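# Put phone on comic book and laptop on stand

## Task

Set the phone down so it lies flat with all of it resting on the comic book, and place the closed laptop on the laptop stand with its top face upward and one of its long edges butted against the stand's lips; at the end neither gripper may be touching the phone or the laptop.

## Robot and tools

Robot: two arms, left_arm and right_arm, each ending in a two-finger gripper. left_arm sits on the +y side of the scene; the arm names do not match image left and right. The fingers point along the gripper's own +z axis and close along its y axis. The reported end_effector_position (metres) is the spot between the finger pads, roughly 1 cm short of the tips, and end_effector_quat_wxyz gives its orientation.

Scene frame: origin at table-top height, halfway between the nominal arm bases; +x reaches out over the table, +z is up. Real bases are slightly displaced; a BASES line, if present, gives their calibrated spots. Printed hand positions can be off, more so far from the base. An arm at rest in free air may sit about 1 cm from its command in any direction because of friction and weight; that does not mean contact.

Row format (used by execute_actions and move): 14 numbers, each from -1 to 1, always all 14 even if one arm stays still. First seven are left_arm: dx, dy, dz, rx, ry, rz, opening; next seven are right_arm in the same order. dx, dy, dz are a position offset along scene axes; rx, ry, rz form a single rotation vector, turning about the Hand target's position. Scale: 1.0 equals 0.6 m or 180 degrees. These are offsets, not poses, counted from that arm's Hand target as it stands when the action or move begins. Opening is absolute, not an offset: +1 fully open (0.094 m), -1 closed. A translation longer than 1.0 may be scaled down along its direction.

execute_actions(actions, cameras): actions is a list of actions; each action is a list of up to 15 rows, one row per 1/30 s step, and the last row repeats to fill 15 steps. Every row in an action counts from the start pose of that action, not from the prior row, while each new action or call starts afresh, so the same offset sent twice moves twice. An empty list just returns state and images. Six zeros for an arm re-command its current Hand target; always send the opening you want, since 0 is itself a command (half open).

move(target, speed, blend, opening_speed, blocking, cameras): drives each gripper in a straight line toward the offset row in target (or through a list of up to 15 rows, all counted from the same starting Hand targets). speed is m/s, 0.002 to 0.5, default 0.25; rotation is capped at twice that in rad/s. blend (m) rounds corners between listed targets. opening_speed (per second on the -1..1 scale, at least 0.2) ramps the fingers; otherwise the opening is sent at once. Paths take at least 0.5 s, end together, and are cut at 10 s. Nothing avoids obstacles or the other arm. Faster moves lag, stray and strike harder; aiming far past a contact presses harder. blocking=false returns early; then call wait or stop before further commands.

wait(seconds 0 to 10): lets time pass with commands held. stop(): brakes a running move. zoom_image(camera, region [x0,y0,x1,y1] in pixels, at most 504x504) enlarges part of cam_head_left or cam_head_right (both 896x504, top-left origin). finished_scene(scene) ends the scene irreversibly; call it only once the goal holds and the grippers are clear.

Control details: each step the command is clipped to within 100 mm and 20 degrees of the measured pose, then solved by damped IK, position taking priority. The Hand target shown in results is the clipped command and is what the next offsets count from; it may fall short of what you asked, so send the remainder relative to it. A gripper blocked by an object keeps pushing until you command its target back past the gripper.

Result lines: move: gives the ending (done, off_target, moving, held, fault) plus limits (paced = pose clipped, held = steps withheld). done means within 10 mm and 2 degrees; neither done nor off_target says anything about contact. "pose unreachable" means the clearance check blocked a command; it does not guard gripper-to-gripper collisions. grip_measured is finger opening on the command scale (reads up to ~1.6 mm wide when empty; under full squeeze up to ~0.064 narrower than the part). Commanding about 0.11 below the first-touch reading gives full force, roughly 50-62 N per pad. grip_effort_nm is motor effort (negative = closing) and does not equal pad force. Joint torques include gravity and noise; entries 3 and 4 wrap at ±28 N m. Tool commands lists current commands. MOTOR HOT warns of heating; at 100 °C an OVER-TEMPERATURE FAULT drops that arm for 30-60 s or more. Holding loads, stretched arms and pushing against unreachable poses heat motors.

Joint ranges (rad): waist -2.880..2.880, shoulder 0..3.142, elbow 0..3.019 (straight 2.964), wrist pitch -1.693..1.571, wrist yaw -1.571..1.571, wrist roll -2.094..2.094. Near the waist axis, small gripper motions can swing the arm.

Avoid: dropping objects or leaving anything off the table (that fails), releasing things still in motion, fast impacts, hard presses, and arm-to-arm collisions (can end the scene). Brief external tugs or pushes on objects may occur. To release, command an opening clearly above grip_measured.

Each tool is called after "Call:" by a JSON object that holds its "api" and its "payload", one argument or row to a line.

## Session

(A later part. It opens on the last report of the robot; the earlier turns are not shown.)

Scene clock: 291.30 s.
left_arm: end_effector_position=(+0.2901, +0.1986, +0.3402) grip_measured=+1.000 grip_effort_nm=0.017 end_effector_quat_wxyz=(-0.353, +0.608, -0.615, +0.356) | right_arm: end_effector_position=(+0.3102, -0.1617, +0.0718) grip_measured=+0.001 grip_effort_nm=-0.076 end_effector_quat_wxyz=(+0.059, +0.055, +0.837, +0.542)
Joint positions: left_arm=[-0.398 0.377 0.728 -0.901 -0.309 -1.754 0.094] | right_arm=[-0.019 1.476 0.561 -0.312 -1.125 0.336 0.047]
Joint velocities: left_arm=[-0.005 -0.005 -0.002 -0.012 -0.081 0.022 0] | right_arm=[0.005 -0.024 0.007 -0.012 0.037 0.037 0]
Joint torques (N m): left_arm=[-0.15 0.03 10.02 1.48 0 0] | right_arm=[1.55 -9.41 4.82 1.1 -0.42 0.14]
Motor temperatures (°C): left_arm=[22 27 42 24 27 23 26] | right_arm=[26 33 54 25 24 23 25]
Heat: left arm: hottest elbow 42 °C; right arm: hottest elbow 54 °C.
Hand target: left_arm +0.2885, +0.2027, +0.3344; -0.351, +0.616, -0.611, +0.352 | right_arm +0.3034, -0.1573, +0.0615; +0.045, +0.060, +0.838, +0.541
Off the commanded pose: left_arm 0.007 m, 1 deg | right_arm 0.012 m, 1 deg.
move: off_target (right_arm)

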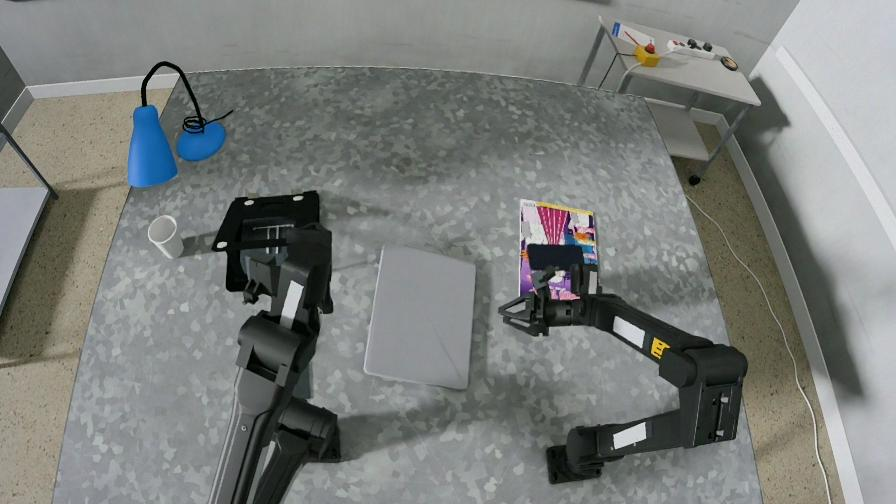

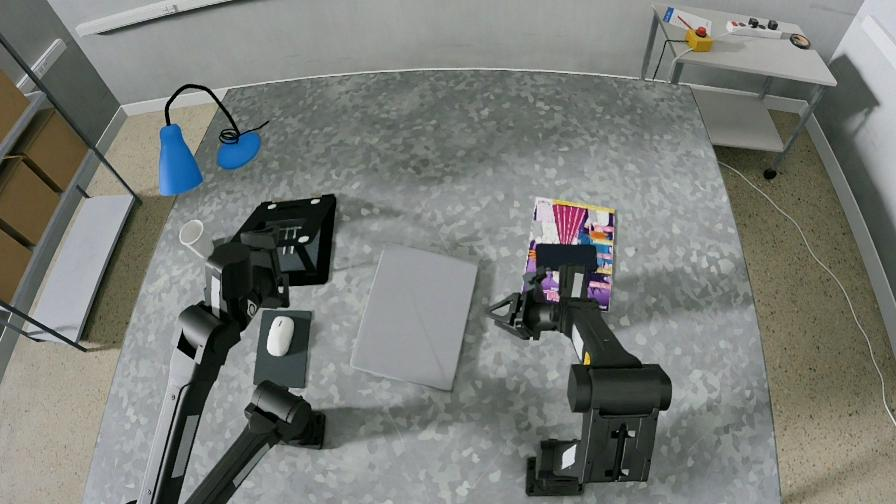

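Call:
{"api": "move", "payload": {
  "target": [0,0,0,0,0,0,1,0.005,0.0,-0.045,0,0,0,0.0],
  "speed": 0.06,
  "cameras": []
}}

Scene clock: 295.70 s.
left_arm: end_effector_position=(+0.2901, +0.1986, +0.3402) grip_measured=+1.000 grip_effort_nm=0.017 end_effector_quat_wxyz=(-0.353, +0.608, -0.615, +0.356) | right_arm: end_effector_position=(+0.3127, -0.1617, +0.0450) grip_measured=+0.001 grip_effort_nm=-0.081 end_effector_quat_wxyz=(+0.058, +0.056, +0.837, +0.542)
Joint positions: left_arm=[-0.398 0.377 0.728 -0.901 -0.309 -1.754 0.094] | right_arm=[-0.019 1.567 0.55 -0.209 -1.125 0.337 0.047]
Joint velocities: left_arm=[-0.005 0.015 -0.007 0.007 -0.051 -0.037 0] | right_arm=[-0.005 -0.005 0.002 -0.012 -0.051 0.022 0]
Joint torques (N m): left_arm=[-1.2 -0.26 9.88 1.21 0 -0.01] | right_arm=[1.32 -9.76 4.21 1.13 -0.44 0.14]
Motor temperatures (°C): left_arm=[22 26 42 24 27 23 26] | right_arm=[26 33 53 25 24 23 25]
Heat: left arm: hottest elbow 42 °C; right arm: hottest elbow 53 °C.
Hand target: left_arm +0.2885, +0.2027, +0.3344; -0.351, +0.616, -0.611, +0.352 | right_arm +0.3057, -0.1576, +0.0344; +0.045, +0.060, +0.838, +0.541
Off the commanded pose: left_arm 0.007 m, 1 deg | right_arm 0.013 m, 2 deg.
move: off_target (right_arm)
No camera images: "cameras" was empty.

Call:
{"api": "move", "payload": {
  "target": [0,0,0,0,0,0,1,-0.005,0.0,-0.022,0,0,0,0.0],
  "speed": 0.03
}}

Call:
{"api": "zoom_image", "payload": {
  "camera": "cam_head_left",
  "region": [460, 270, 560, 360]
}}

Call:
{"api": "zoom_image", "payload": {
  "camera": "cam_head_right",
  "region": [460, 270, 560, 360]
}}

Scene clock: 298.90 s.
left_arm: end_effector_position=(+0.2901, +0.1986, +0.3402) grip_measured=+1.000 grip_effort_nm=0.017 end_effector_quat_wxyz=(-0.353, +0.608, -0.615, +0.356) | right_arm: end_effector_position=(+0.3100, -0.1617, +0.0320) grip_measured=+0.001 grip_effort_nm=-0.081 end_effector_quat_wxyz=(+0.059, +0.056, +0.837, +0.542)
Joint positions: left_arm=[-0.398 0.377 0.728 -0.901 -0.309 -1.754 0.094] | right_arm=[-0.019 1.606 0.536 -0.156 -1.125 0.337 0.047]
Joint velocities: left_arm=[-0.005 0.005 0.002 0.032 -0.022 0.007 0] | right_arm=[0.005 -0.015 -0.007 -0.007 0.007 0.022 -0.001]
Joint torques (N m): left_arm=[-0.5 0.26 9.89 1.5 -0.01 -0.03] | right_arm=[1.32 -9.88 3.81 0.99 -0.45 0.13]
Motor temperatures (°C): left_arm=[22 26 42 24 27 23 26] | right_arm=[26 33 52 25 24 23 25]
Heat: left arm: hottest elbow 42 °C; right arm: hottest elbow 52 °C.
Hand target: left_arm +0.2885, +0.2027, +0.3344; -0.351, +0.616, -0.611, +0.352 | right_arm +0.3024, -0.1577, +0.0212; +0.045, +0.060, +0.838, +0.541
Off the commanded pose: left_arm 0.007 m, 1 deg | right_arm 0.014 m, 2 deg.
move: off_target (right_arm)

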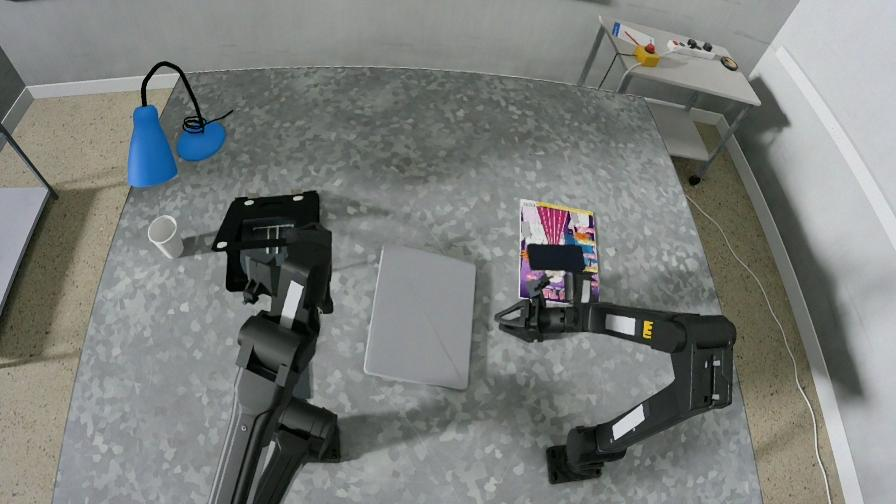

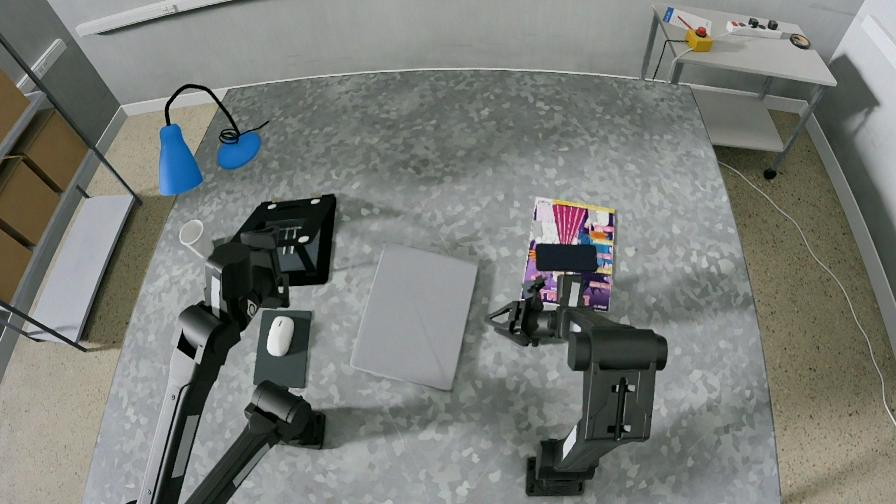

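Scaled by 5.040.

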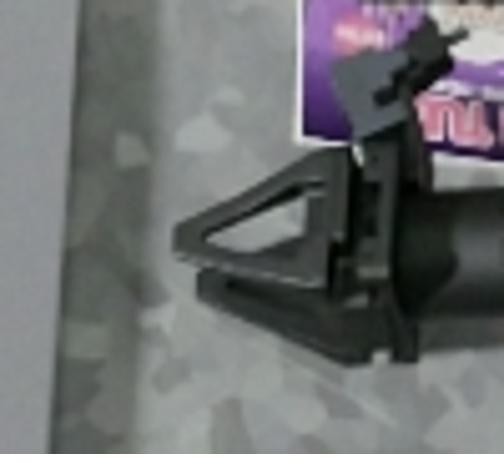

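Scaled by 5.040.

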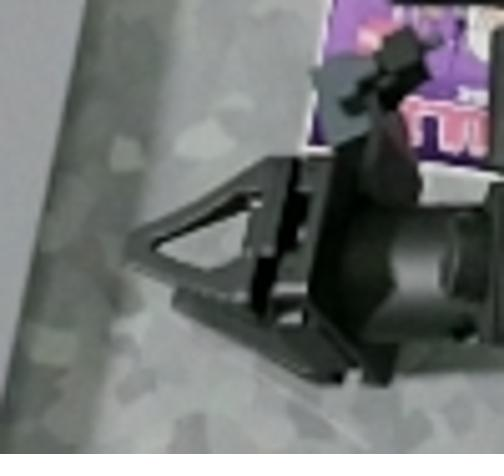

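Call:
{"api": "move", "payload": {
  "target": [0,0,0,0,0,0,1,0.0,0.0,-0.015,0,0,0,0.0],
  "speed": 0.02,
  "cameras": []
}}

Scene clock: 302.97 s.
left_arm: end_effector_position=(+0.2901, +0.1986, +0.3402) grip_measured=+1.000 grip_effort_nm=0.012 end_effector_quat_wxyz=(-0.353, +0.608, -0.615, +0.356) | right_arm: end_effector_position=(+0.3121, -0.1609, +0.0309) grip_measured=+0.001 grip_effort_nm=-0.051 end_effector_quat_wxyz=(+0.064, +0.050, +0.833, +0.547)
Joint positions: left_arm=[-0.398 0.377 0.728 -0.901 -0.309 -1.754 0.094] | right_arm=[-0.019 1.62 0.536 -0.126 -1.137 0.337 0.047]
Joint velocities: left_arm=[-0.024 -0.015 0.007 -0.017 -0.037 0.022 0] | right_arm=[-0.015 -0.005 -0.007 -0.002 -0.022 -0.007 -0.001]
Joint torques (N m): left_arm=[0.09 -0.21 9.96 1.43 -0.04 0.02] | right_arm=[1.26 -8.82 3.47 0.99 -0.04 0.1]
Motor temperatures (°C): left_arm=[22 26 42 24 27 23 26] | right_arm=[26 34 50 25 24 23 25]
Heat: left arm: hottest elbow 42 °C; right arm: hottest elbow 50 °C.
Hand target: left_arm +0.2885, +0.2027, +0.3344; -0.351, +0.616, -0.611, +0.352 | right_arm +0.3022, -0.1578, +0.0123; +0.045, +0.060, +0.838, +0.541
Off the commanded pose: left_arm 0.007 m, 1 deg | right_arm 0.021 m, 3 deg.
move: off_target (right_arm)
No camera images: "cameras" was empty.

Call:
{"api": "move", "payload": {
  "target": [0,0,0,0,0,0,1,0.01,0.075,0.013,0,0,0,0.0],
  "speed": 0.06
}}

Call:
{"api": "zoom_image", "payload": {
  "camera": "cam_head_left",
  "region": [440, 270, 540, 360]
}}

Call:
{"api": "zoom_image", "payload": {
  "camera": "cam_head_right",
  "region": [440, 270, 540, 360]
}}

Scene clock: 317.47 s.
left_arm: end_effector_position=(+0.2901, +0.1986, +0.3402) grip_measured=+1.000 grip_effort_nm=0.012 end_effector_quat_wxyz=(-0.353, +0.608, -0.615, +0.356) | right_arm: end_effector_position=(+0.3171, -0.1163, +0.0321) grip_measured=+0.001 grip_effort_nm=-0.056 end_effector_quat_wxyz=(+0.059, +0.053, +0.836, +0.543)
Joint positions: left_arm=[-0.398 0.377 0.728 -0.901 -0.309 -1.754 0.094] | right_arm=[0.122 1.625 0.515 0.128 -1.065 0.607 0.047]
Joint velocities: left_arm=[-0.024 0.005 -0.007 -0.007 -0.037 0.007 0] | right_arm=[-0.005 0.005 -0.007 -0.002 0.022 -0.022 0.001]
Joint torques (N m): left_arm=[-0.03 0.5 10.03 1.39 -0.03 -0.05] | right_arm=[1.49 -9.93 3.7 1.43 -0.31 0.18]
Motor temperatures (°C): left_arm=[22 26 42 24 27 23 26] | right_arm=[26 33 47 25 24 23 25]
Heat: left arm: hottest elbow 42 °C; right arm: hottest elbow 47 °C.
Hand target: left_arm +0.2885, +0.2027, +0.3344; -0.351, +0.616, -0.611, +0.352 | right_arm +0.3082, -0.1128, +0.0193; +0.043, +0.059, +0.838, +0.540
Off the commanded pose: left_arm 0.007 m, 1 deg | right_arm 0.015 m, 2 deg.
move: off_target (right_arm)

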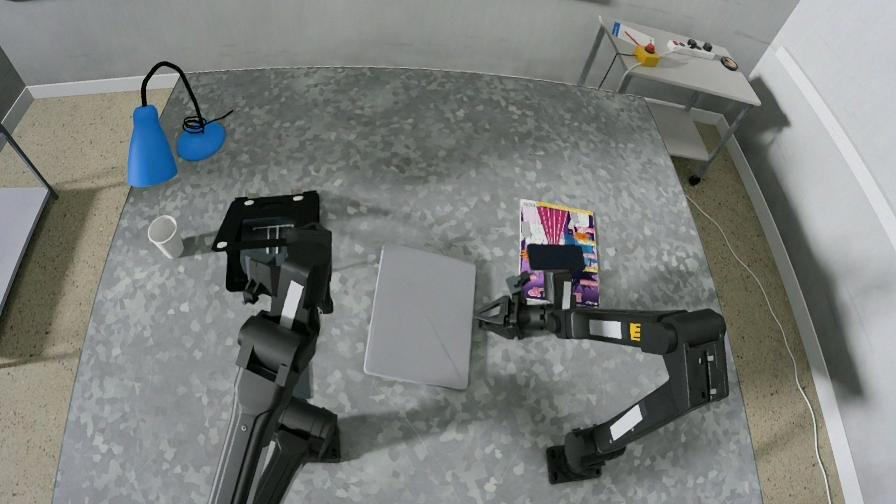

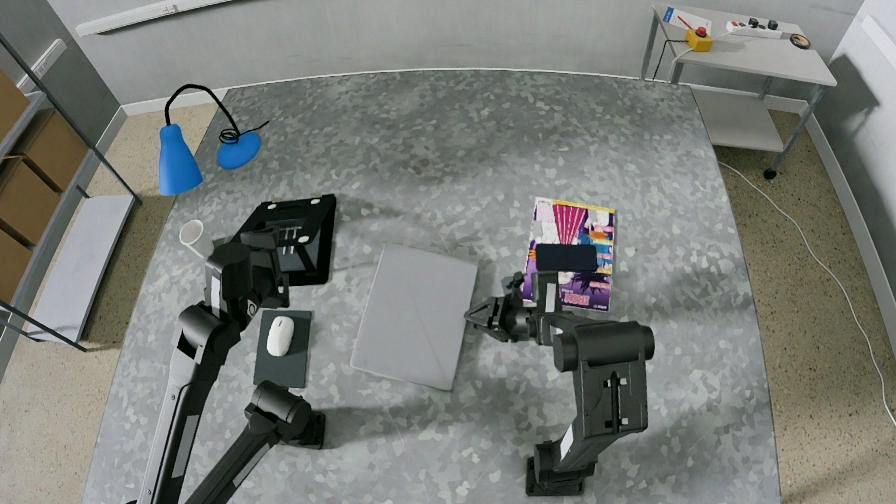

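Scaled by 5.040.

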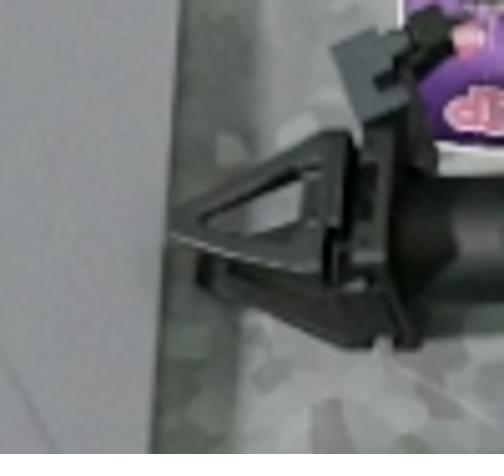

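Scaled by 5.040.

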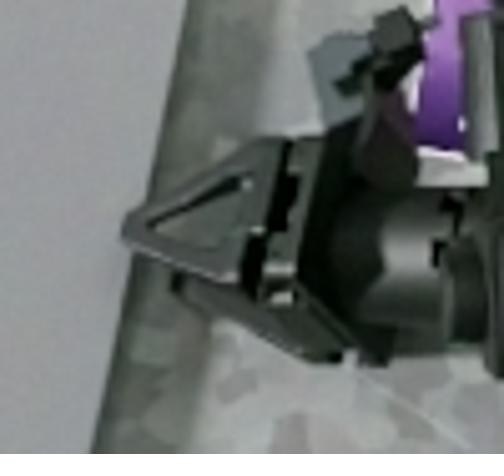

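Call:
{"api": "move", "payload": {
  "target": [0,0,0,0,0,0,1,0.003,0.03,0.0,0,0,0,0.0],
  "speed": 0.03
}}

Call:
{"api": "zoom_image", "payload": {
  "camera": "cam_head_left",
  "region": [440, 270, 540, 360]
}}

Call:
{"api": "zoom_image", "payload": {
  "camera": "cam_head_right",
  "region": [440, 270, 540, 360]
}}

Scene clock: 322.00 s.
left_arm: end_effector_position=(+0.2901, +0.1986, +0.3402) grip_measured=+1.000 grip_effort_nm=0.012 end_effector_quat_wxyz=(-0.353, +0.608, -0.615, +0.356) | right_arm: end_effector_position=(+0.3190, -0.0980, +0.0324) grip_measured=+0.001 grip_effort_nm=-0.056 end_effector_quat_wxyz=(+0.058, +0.052, +0.836, +0.544)
Joint positions: left_arm=[-0.398 0.377 0.728 -0.901 -0.309 -1.754 0.094] | right_arm=[0.176 1.637 0.515 0.216 -1.035 0.695 0.047]
Joint velocities: left_arm=[-0.005 -0.005 -0.007 -0.002 -0.051 0.007 0] | right_arm=[0.005 0.005 -0.007 0.007 -0.022 0.037 0]
Joint torques (N m): left_arm=[-0.56 -0.26 10.11 1.32 -0.04 -0.01] | right_arm=[1.49 -10.11 3.7 1.54 -0.26 0.16]
Motor temperatures (°C): left_arm=[22 26 42 24 27 23 26] | right_arm=[26 33 46 25 24 23 25]
Heat: left arm: hottest elbow 42 °C; right arm: hottest elbow 46 °C.
Hand target: left_arm +0.2885, +0.2027, +0.3344; -0.351, +0.616, -0.611, +0.352 | right_arm +0.3100, -0.0947, +0.0191; +0.043, +0.058, +0.838, +0.540
Off the commanded pose: left_arm 0.007 m, 1 deg | right_arm 0.016 m, 2 deg.
move: off_target (right_arm)

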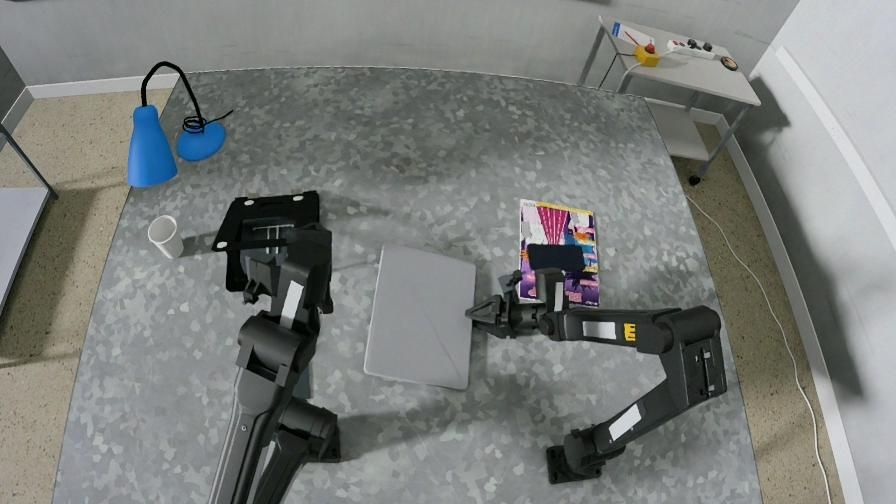

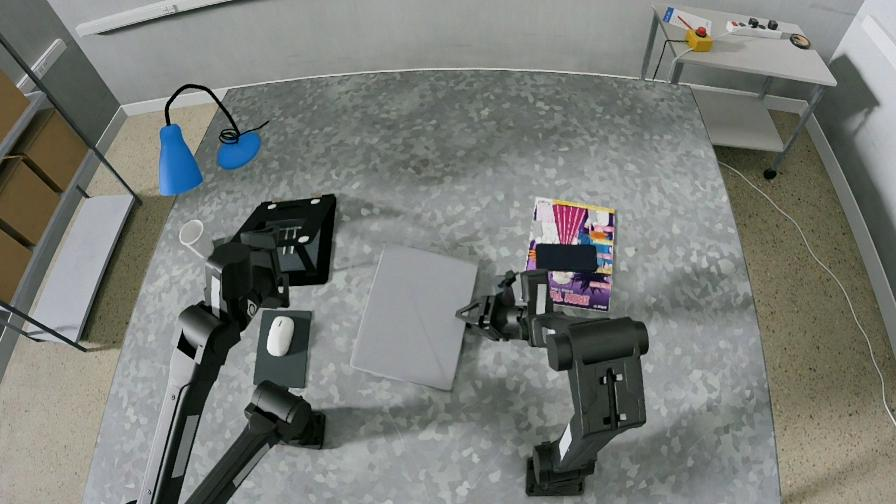

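Scaled by 5.040.

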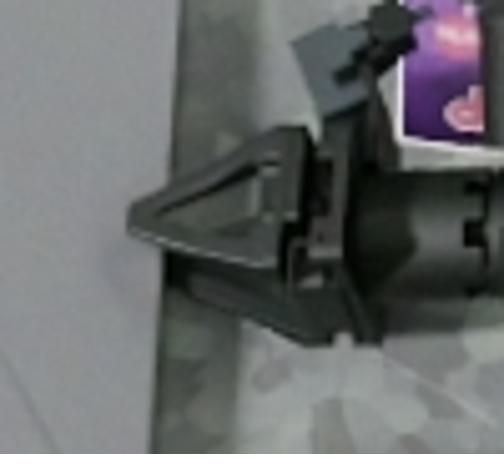

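Scaled by 5.040.

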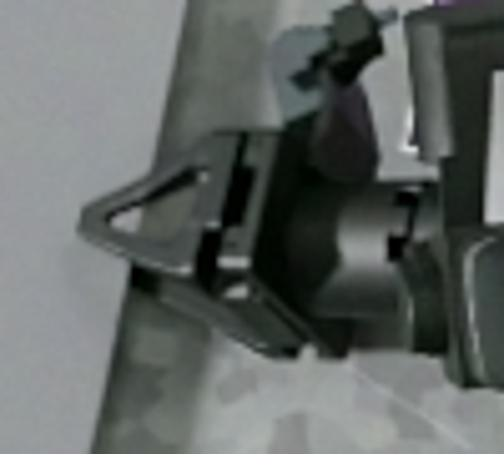

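Call:
{"api": "move", "payload": {
  "target": [0,0,0,0,0,0,1,0.003,0.027,-0.006,0,0,0,0.0],
  "speed": 0.03
}}

Call:
{"api": "zoom_image", "payload": {
  "camera": "cam_head_left",
  "region": [440, 270, 540, 360]
}}

Call:
{"api": "zoom_image", "payload": {
  "camera": "cam_head_right",
  "region": [440, 270, 540, 360]
}}

Scene clock: 325.47 s.
left_arm: end_effector_position=(+0.2901, +0.1986, +0.3402) grip_measured=+1.000 grip_effort_nm=0.012 end_effector_quat_wxyz=(-0.353, +0.608, -0.615, +0.356) | right_arm: end_effector_position=(+0.3222, -0.0888, +0.0320) grip_measured=+0.001 grip_effort_nm=-0.046 end_effector_quat_wxyz=(+0.064, +0.059, +0.834, +0.545)
Joint positions: left_arm=[-0.398 0.377 0.728 -0.901 -0.309 -1.754 0.094] | right_arm=[0.204 1.649 0.511 0.295 -1.008 0.764 0.047]
Joint velocities: left_arm=[-0.015 -0.005 -0.002 -0.002 0.022 0.007 0] | right_arm=[-0.024 0.005 0.002 0.002 -0.037 -0.022 0.001]
Joint torques (N m): left_arm=[-0.91 -0.38 9.91 1.29 -0.05 -0.04] | right_arm=[2.84 -9.17 4.19 1.59 -0.15 0.17]
Motor temperatures (°C): left_arm=[22 26 42 24 27 23 26] | right_arm=[26 33 45 25 24 23 25]
Heat: left arm: hottest elbow 42 °C; right arm: hottest elbow 45 °C.
Hand target: left_arm +0.2885, +0.2027, +0.3344; -0.351, +0.616, -0.611, +0.352 | right_arm +0.3116, -0.0786, +0.0151; +0.042, +0.058, +0.839, +0.540
Off the commanded pose: left_arm 0.007 m, 1 deg | right_arm 0.022 m, 3 deg.
move: off_target (right_arm)

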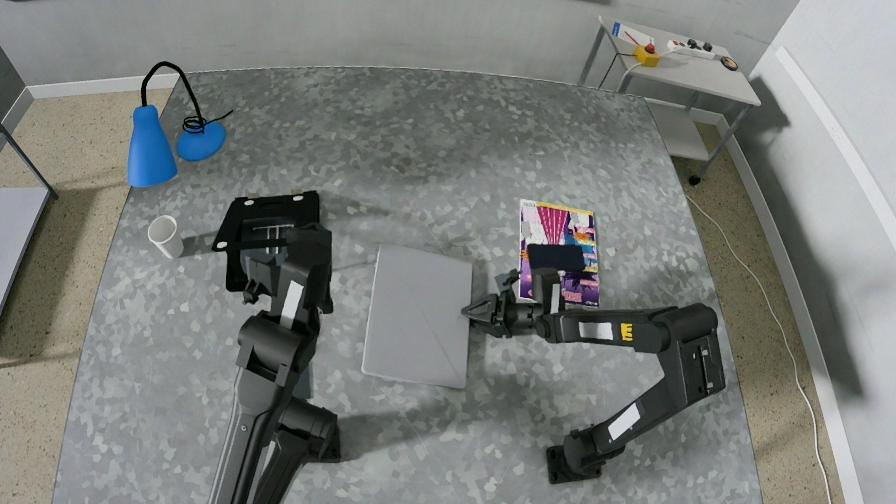

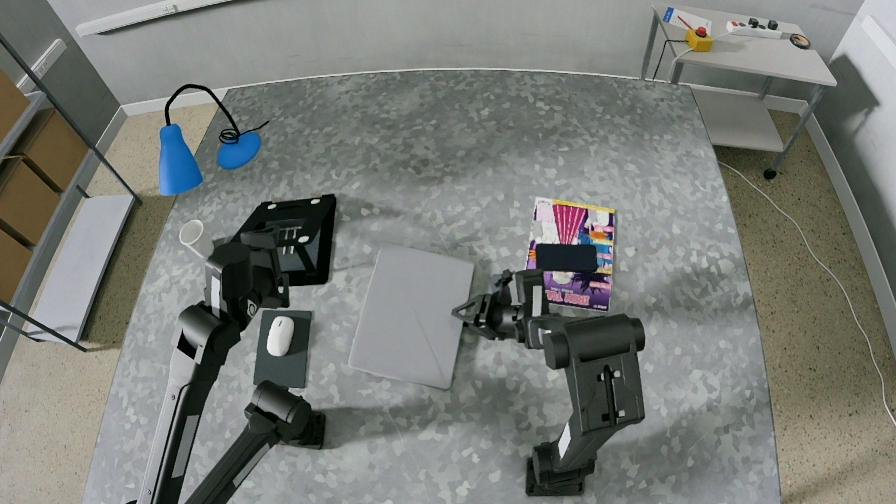

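Scaled by 5.040.

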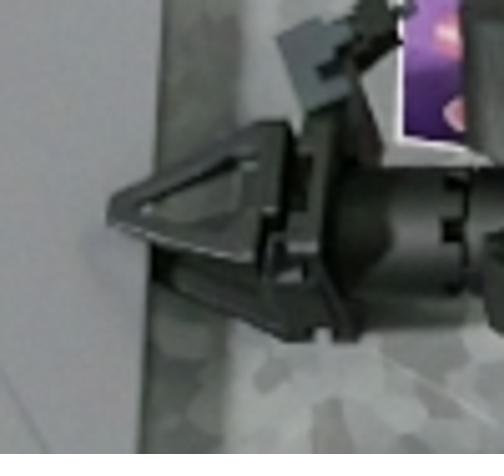

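Scaled by 5.040.

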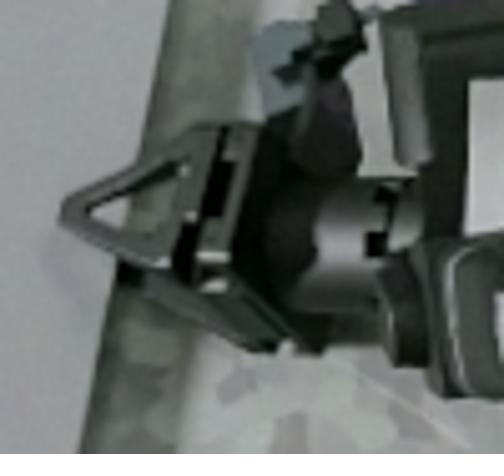

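Call:
{"api": "zoom_image", "payload": {
  "camera": "cam_head_left",
  "region": [350, 355, 480, 405]
}}

Call:
{"api": "zoom_image", "payload": {
  "camera": "cam_head_right",
  "region": [340, 350, 470, 400]
}}

Call:
{"api": "zoom_image", "payload": {
  "camera": "cam_head_left",
  "region": [360, 235, 490, 285]
}}

Scaled by 3.877.

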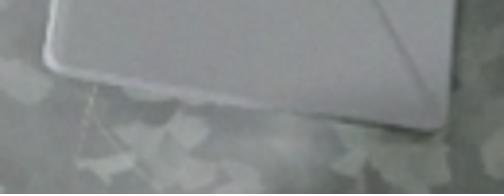

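Scaled by 3.877.

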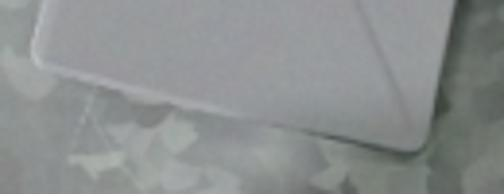

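Scaled by 3.877.

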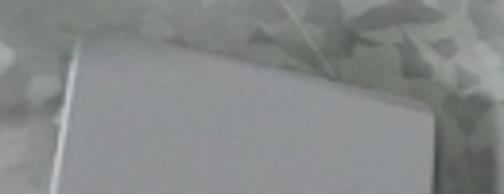

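Call:
{"api": "zoom_image", "payload": {
  "camera": "cam_head_left",
  "region": [455, 300, 495, 340]
}}

Call:
{"api": "zoom_image", "payload": {
  "camera": "cam_head_right",
  "region": [445, 300, 485, 340]
}}

Scaled by 12.600.

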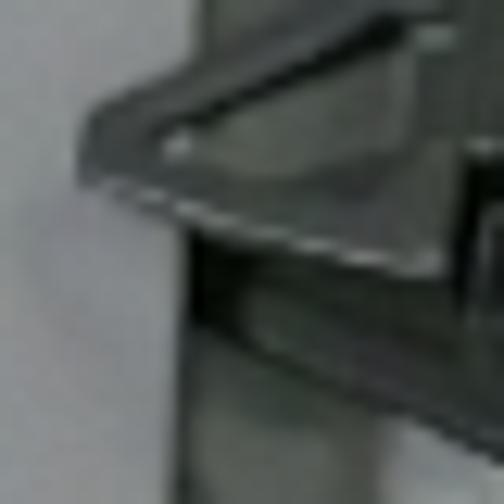

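Scaled by 12.600.

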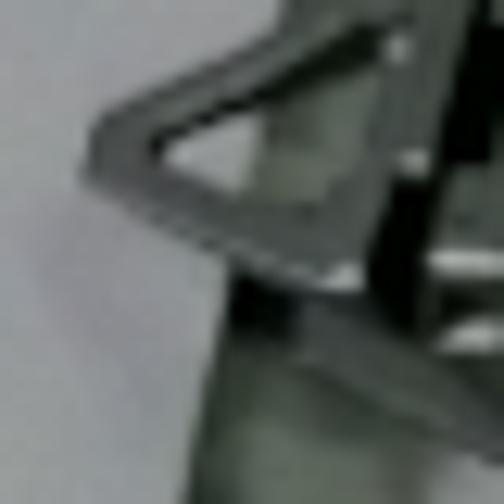

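Call:
{"api": "move", "payload": {
  "target": [0,0,0,0,0,0,1,0.0,-0.05,0.035,-0.088,0.012,0,0.0],
  "speed": 0.1
}}

Call:
{"api": "zoom_image", "payload": {
  "camera": "cam_head_left",
  "region": [440, 290, 520, 350]
}}

Scene clock: 361.40 s.
left_arm: end_effector_position=(+0.2901, +0.1986, +0.3402) grip_measured=+1.000 grip_effort_nm=0.012 end_effector_quat_wxyz=(-0.353, +0.608, -0.615, +0.356) | right_arm: end_effector_position=(+0.3035, -0.1115, +0.0295) grip_measured=+0.000 grip_effort_nm=-0.032 end_effector_quat_wxyz=(+0.026, +0.070, +0.904, +0.422)
Joint positions: left_arm=[-0.398 0.377 0.728 -0.901 -0.309 -1.754 0.094] | right_arm=[0.215 1.499 0.575 -0.249 -0.799 0.546 0.047]
Joint velocities: left_arm=[0.005 0.005 -0.002 0.007 0.081 0.037 0] | right_arm=[-0.015 0.005 0.002 -0.007 -0.066 -0.081 0]
Joint torques (N m): left_arm=[-0.26 -0.5 10.06 1.35 -0.09 0.01] | right_arm=[1.08 -11.87 7.77 0.16 -0.04 0.08]
Motor temperatures (°C): left_arm=[22 26 42 24 27 23 26] | right_arm=[26 34 42 25 24 23 25]
Heat: left arm: hottest elbow 42 °C; right arm: hottest elbow 42 °C.
Hand target: left_arm +0.2885, +0.2027, +0.3344; -0.351, +0.616, -0.611, +0.352 | right_arm +0.3128, -0.1078, +0.0362; +0.033, +0.063, +0.905, +0.419
Off the commanded pose: left_arm 0.007 m, 1 deg | right_arm 0.011 m, 1 deg.
move: off_target (right_arm)

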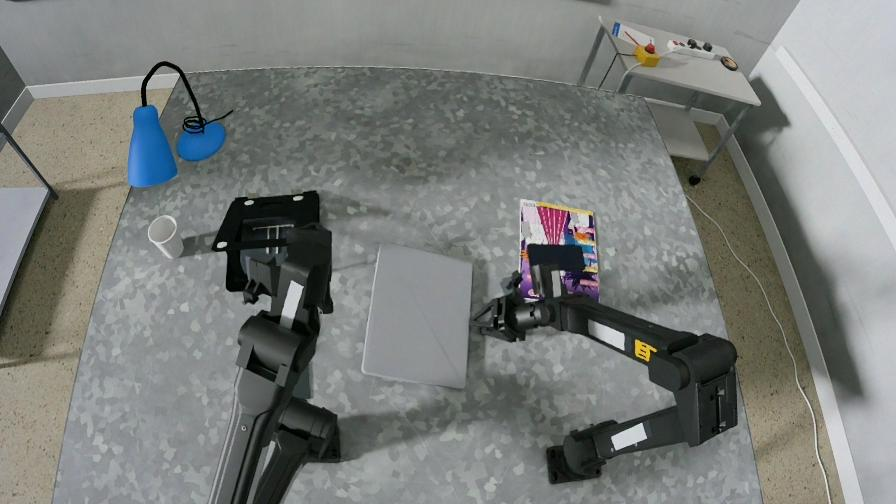

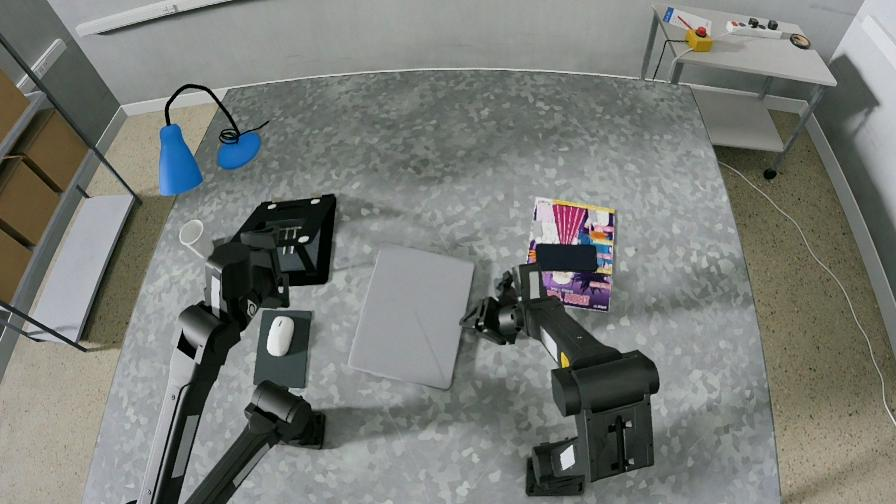

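Scaled by 6.300.

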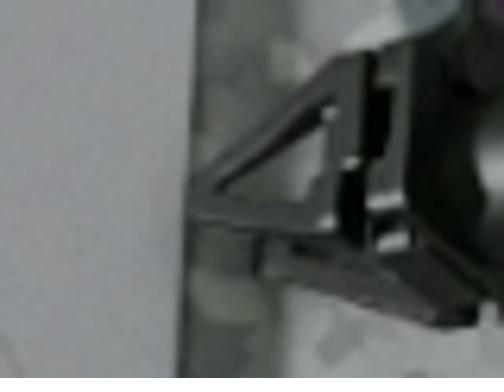

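Call:
{"api": "move", "payload": {
  "target": [0,0,0,0,0,0,1,-0.01,0.0,-0.017,0,0,0,0.0],
  "speed": 0.03,
  "cameras": []
}}

Scene clock: 364.30 s.
left_arm: end_effector_position=(+0.2901, +0.1986, +0.3402) grip_measured=+1.000 grip_effort_nm=0.012 end_effector_quat_wxyz=(-0.353, +0.608, -0.615, +0.356) | right_arm: end_effector_position=(+0.3056, -0.1110, +0.0299) grip_measured=+0.000 grip_effort_nm=-0.037 end_effector_quat_wxyz=(+0.032, +0.068, +0.904, +0.422)
Joint positions: left_arm=[-0.398 0.377 0.728 -0.901 -0.309 -1.754 0.094] | right_arm=[0.216 1.499 0.575 -0.237 -0.795 0.545 0.047]
Joint velocities: left_arm=[-0.015 0.005 -0.012 0.007 -0.051 -0.037 0] | right_arm=[-0.005 -0.005 0.002 -0.022 -0.022 0.007 0]
Joint torques (N m): left_arm=[-0.09 -0.5 10.09 1.54 -0.06 0.04] | right_arm=[1.32 -10.58 6.09 1.28 -0.11 0.08]
Motor temperatures (°C): left_arm=[22 26 42 24 27 23 26] | right_arm=[26 34 42 25 24 23 25]
Heat: left arm: hottest elbow 42 °C; right arm: hottest elbow 42 °C.
Hand target: left_arm +0.2885, +0.2027, +0.3344; -0.351, +0.616, -0.611, +0.352 | right_arm +0.3066, -0.1079, +0.0260; +0.033, +0.063, +0.905, +0.419
Off the commanded pose: left_arm 0.007 m, 1 deg | right_arm 0.005 m, 1 deg.
move: done
No camera images: "cameras" was empty.

Call:
{"api": "move", "payload": {
  "target": [0,0,0,0,0,0,1,0.006,0.047,0.003,0,0,0,0.0],
  "speed": 0.03
}}

Call:
{"api": "zoom_image", "payload": {
  "camera": "cam_head_left",
  "region": [440, 290, 520, 350]
}}

Call:
{"api": "zoom_image", "payload": {
  "camera": "cam_head_right",
  "region": [440, 290, 520, 350]
}}

Scene clock: 370.73 s.
left_arm: end_effector_position=(+0.2901, +0.1986, +0.3402) grip_measured=+1.000 grip_effort_nm=0.017 end_effector_quat_wxyz=(-0.353, +0.608, -0.615, +0.356) | right_arm: end_effector_position=(+0.3036, -0.0865, +0.0303) grip_measured=+0.000 grip_effort_nm=-0.032 end_effector_quat_wxyz=(+0.034, +0.065, +0.905, +0.419)
Joint positions: left_arm=[-0.398 0.377 0.728 -0.901 -0.309 -1.754 0.094] | right_arm=[0.293 1.502 0.575 -0.17 -0.756 0.634 0.047]
Joint velocities: left_arm=[-0.005 -0.005 -0.002 -0.022 -0.037 0.007 0] | right_arm=[-0.005 -0.024 -0.002 0.012 -0.081 0.037 0.001]
Joint torques (N m): left_arm=[-0.38 0.09 10.29 1.42 -0.06 0.01] | right_arm=[1.49 -9.52 7.39 1.26 -0.24 0.12]
Motor temperatures (°C): left_arm=[22 26 42 24 27 23 26] | right_arm=[26 34 42 25 24 23 25]
Heat: left arm: hottest elbow 42 °C; right arm: hottest elbow 42 °C.
Hand target: left_arm +0.2885, +0.2027, +0.3344; -0.351, +0.616, -0.611, +0.352 | right_arm +0.3103, -0.0796, +0.0274; +0.033, +0.063, +0.905, +0.419
Off the commanded pose: left_arm 0.007 m, 1 deg | right_arm 0.010 m, 0 deg.
move: done

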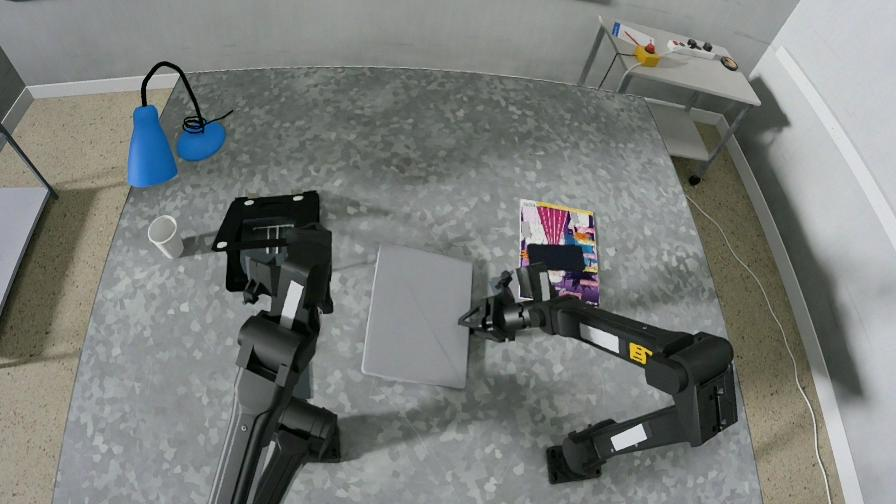

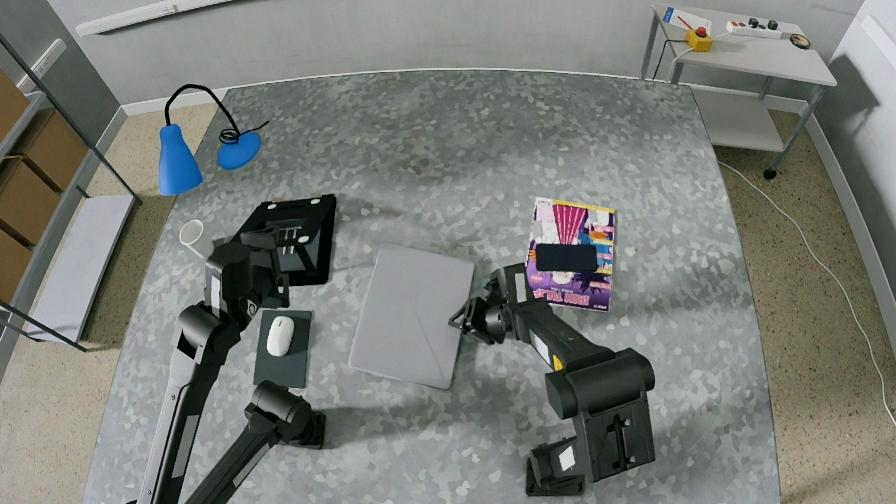

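Scaled by 6.300.

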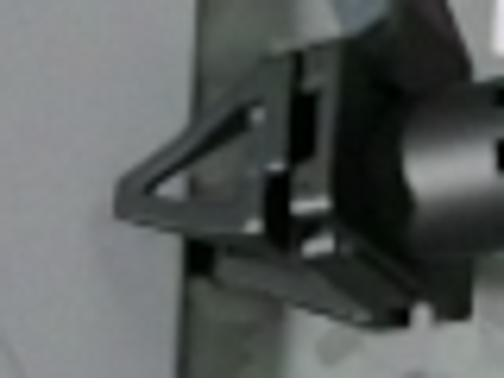

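Scaled by 6.300.

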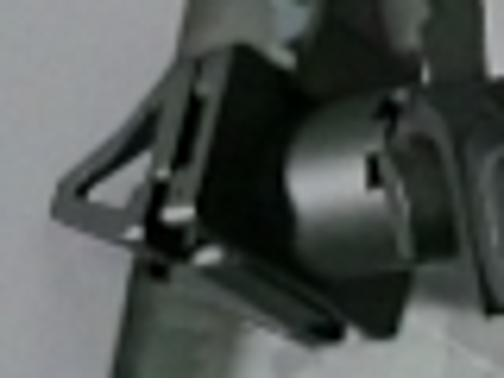

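Call:
{"api": "move", "payload": {
  "target": [0,0,0,0,0,0,1,0.0,0.022,-0.006,0,0,0,0.0],
  "speed": 0.03
}}

Call:
{"api": "zoom_image", "payload": {
  "camera": "cam_head_left",
  "region": [440, 290, 520, 350]
}}

Call:
{"api": "zoom_image", "payload": {
  "camera": "cam_head_right",
  "region": [440, 290, 520, 350]
}}

Scene clock: 375.00 s.
left_arm: end_effector_position=(+0.2901, +0.1986, +0.3402) grip_measured=+1.000 grip_effort_nm=0.017 end_effector_quat_wxyz=(-0.353, +0.608, -0.615, +0.356) | right_arm: end_effector_position=(+0.3048, -0.0780, +0.0301) grip_measured=+0.000 grip_effort_nm=-0.032 end_effector_quat_wxyz=(+0.036, +0.070, +0.904, +0.420)
Joint positions: left_arm=[-0.398 0.377 0.728 -0.901 -0.309 -1.754 0.094] | right_arm=[0.318 1.508 0.575 -0.133 -0.742 0.677 0.047]
Joint velocities: left_arm=[-0.015 -0.015 0.007 -0.007 0.007 -0.037 0] | right_arm=[0.005 0.005 0.002 -0.007 0.007 -0.007 0]
Joint torques (N m): left_arm=[-0.15 -0.26 10.04 1.33 -0.05 -0.07] | right_arm=[2.26 -8.59 7.57 1.65 -0.12 0.18]
Motor temperatures (°C): left_arm=[22 26 42 24 27 23 26] | right_arm=[26 34 42 25 24 23 25]
Heat: left arm: hottest elbow 42 °C; right arm: hottest elbow 42 °C.
Hand target: left_arm +0.2885, +0.2027, +0.3344; -0.351, +0.616, -0.611, +0.352 | right_arm +0.3104, -0.0665, +0.0237; +0.033, +0.062, +0.905, +0.419
Off the commanded pose: left_arm 0.007 m, 1 deg | right_arm 0.014 m, 1 deg.
move: off_target (right_arm)

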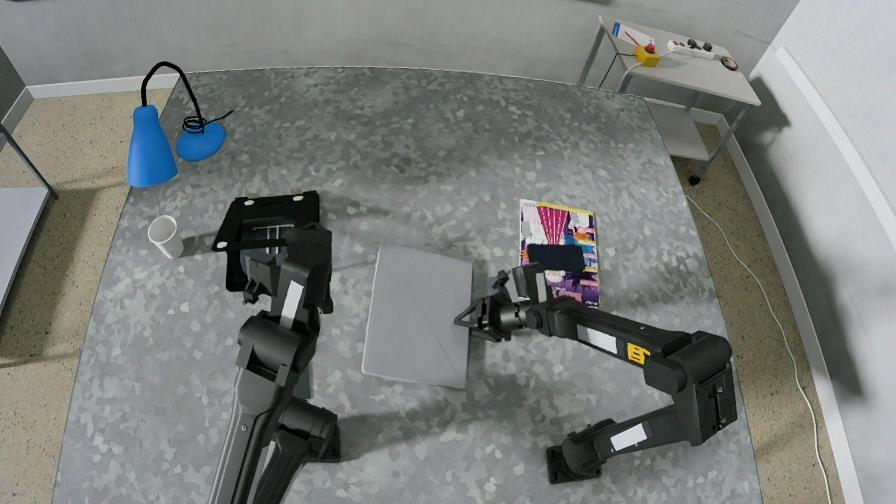

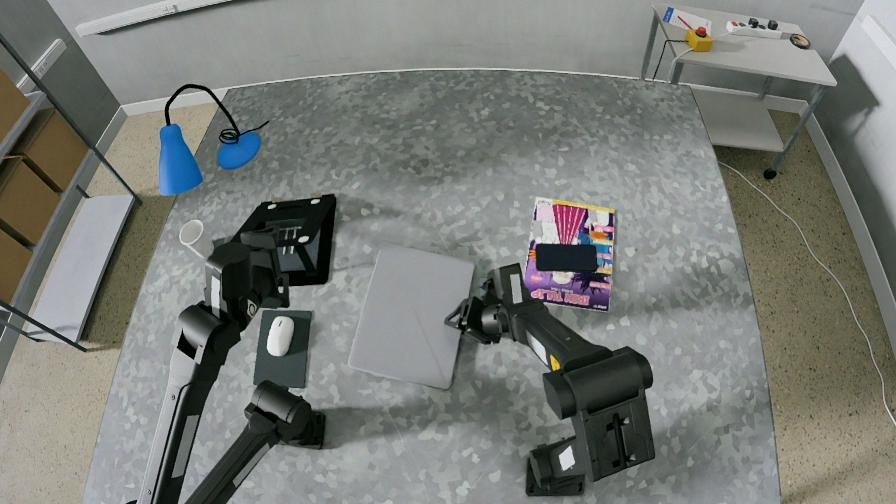

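Scaled by 6.300.

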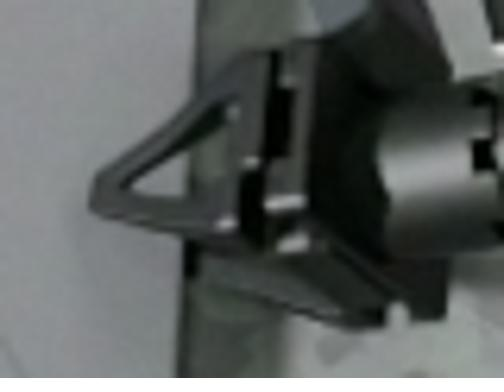

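Scaled by 6.300.

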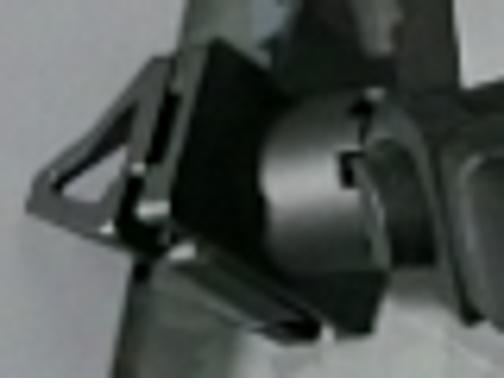

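Call:
{"api": "move", "payload": {
  "target": [0,0,0,0,0,0,1,0.0,0.012,-0.004,0,0,0,0.0],
  "speed": 0.03
}}

Call:
{"api": "zoom_image", "payload": {
  "camera": "cam_head_left",
  "region": [440, 290, 520, 350]
}}

Call:
{"api": "zoom_image", "payload": {
  "camera": "cam_head_right",
  "region": [440, 290, 520, 350]
}}

Scene clock: 378.07 s.
left_arm: end_effector_position=(+0.2901, +0.1986, +0.3402) grip_measured=+1.000 grip_effort_nm=0.017 end_effector_quat_wxyz=(-0.353, +0.608, -0.615, +0.356) | right_arm: end_effector_position=(+0.3067, -0.0736, +0.0300) grip_measured=+0.000 grip_effort_nm=-0.027 end_effector_quat_wxyz=(+0.040, +0.072, +0.904, +0.419)
Joint positions: left_arm=[-0.398 0.377 0.728 -0.901 -0.309 -1.754 0.094] | right_arm=[0.331 1.511 0.575 -0.109 -0.73 0.699 0.047]
Joint velocities: left_arm=[-0.005 0.005 -0.002 0.002 0.066 0.037 0] | right_arm=[-0.024 0.005 -0.012 0.007 -0.022 0.022 0]
Joint torques (N m): left_arm=[-0.03 -0.67 10.07 1.22 -0.04 0] | right_arm=[2.67 -7.94 7.66 1.84 -0.21 0.18]
Motor temperatures (°C): left_arm=[22 26 42 24 27 23 26] | right_arm=[26 33 43 25 24 23 25]
Heat: left arm: hottest elbow 42 °C; right arm: hottest elbow 43 °C.
Hand target: left_arm +0.2885, +0.2027, +0.3344; -0.351, +0.616, -0.611, +0.352 | right_arm +0.3104, -0.0593, +0.0211; +0.033, +0.062, +0.905, +0.419
Off the commanded pose: left_arm 0.007 m, 1 deg | right_arm 0.017 m, 1 deg.
move: off_target (right_arm)

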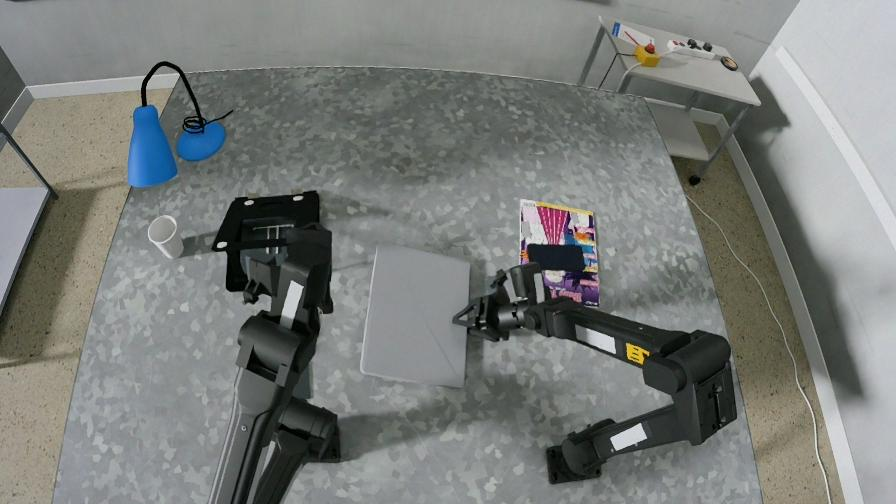

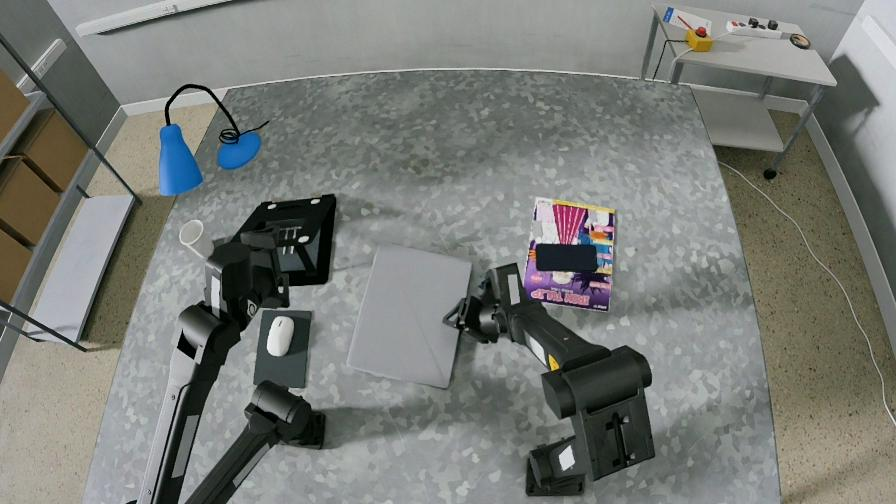

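Scaled by 6.300.

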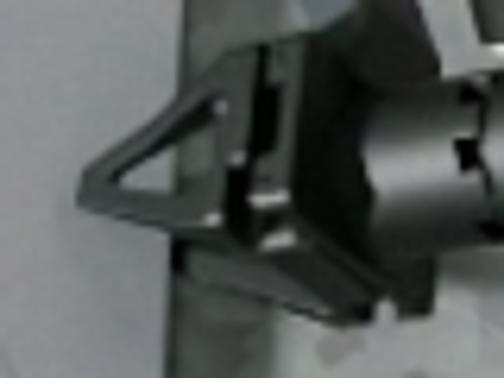

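Scaled by 6.300.

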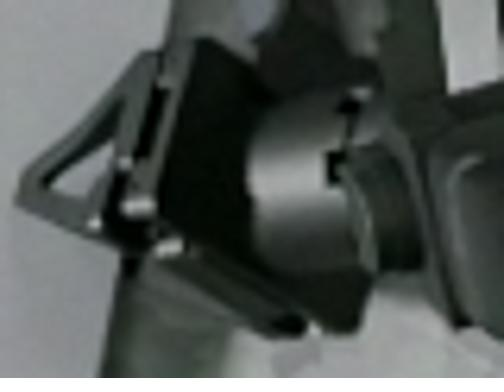

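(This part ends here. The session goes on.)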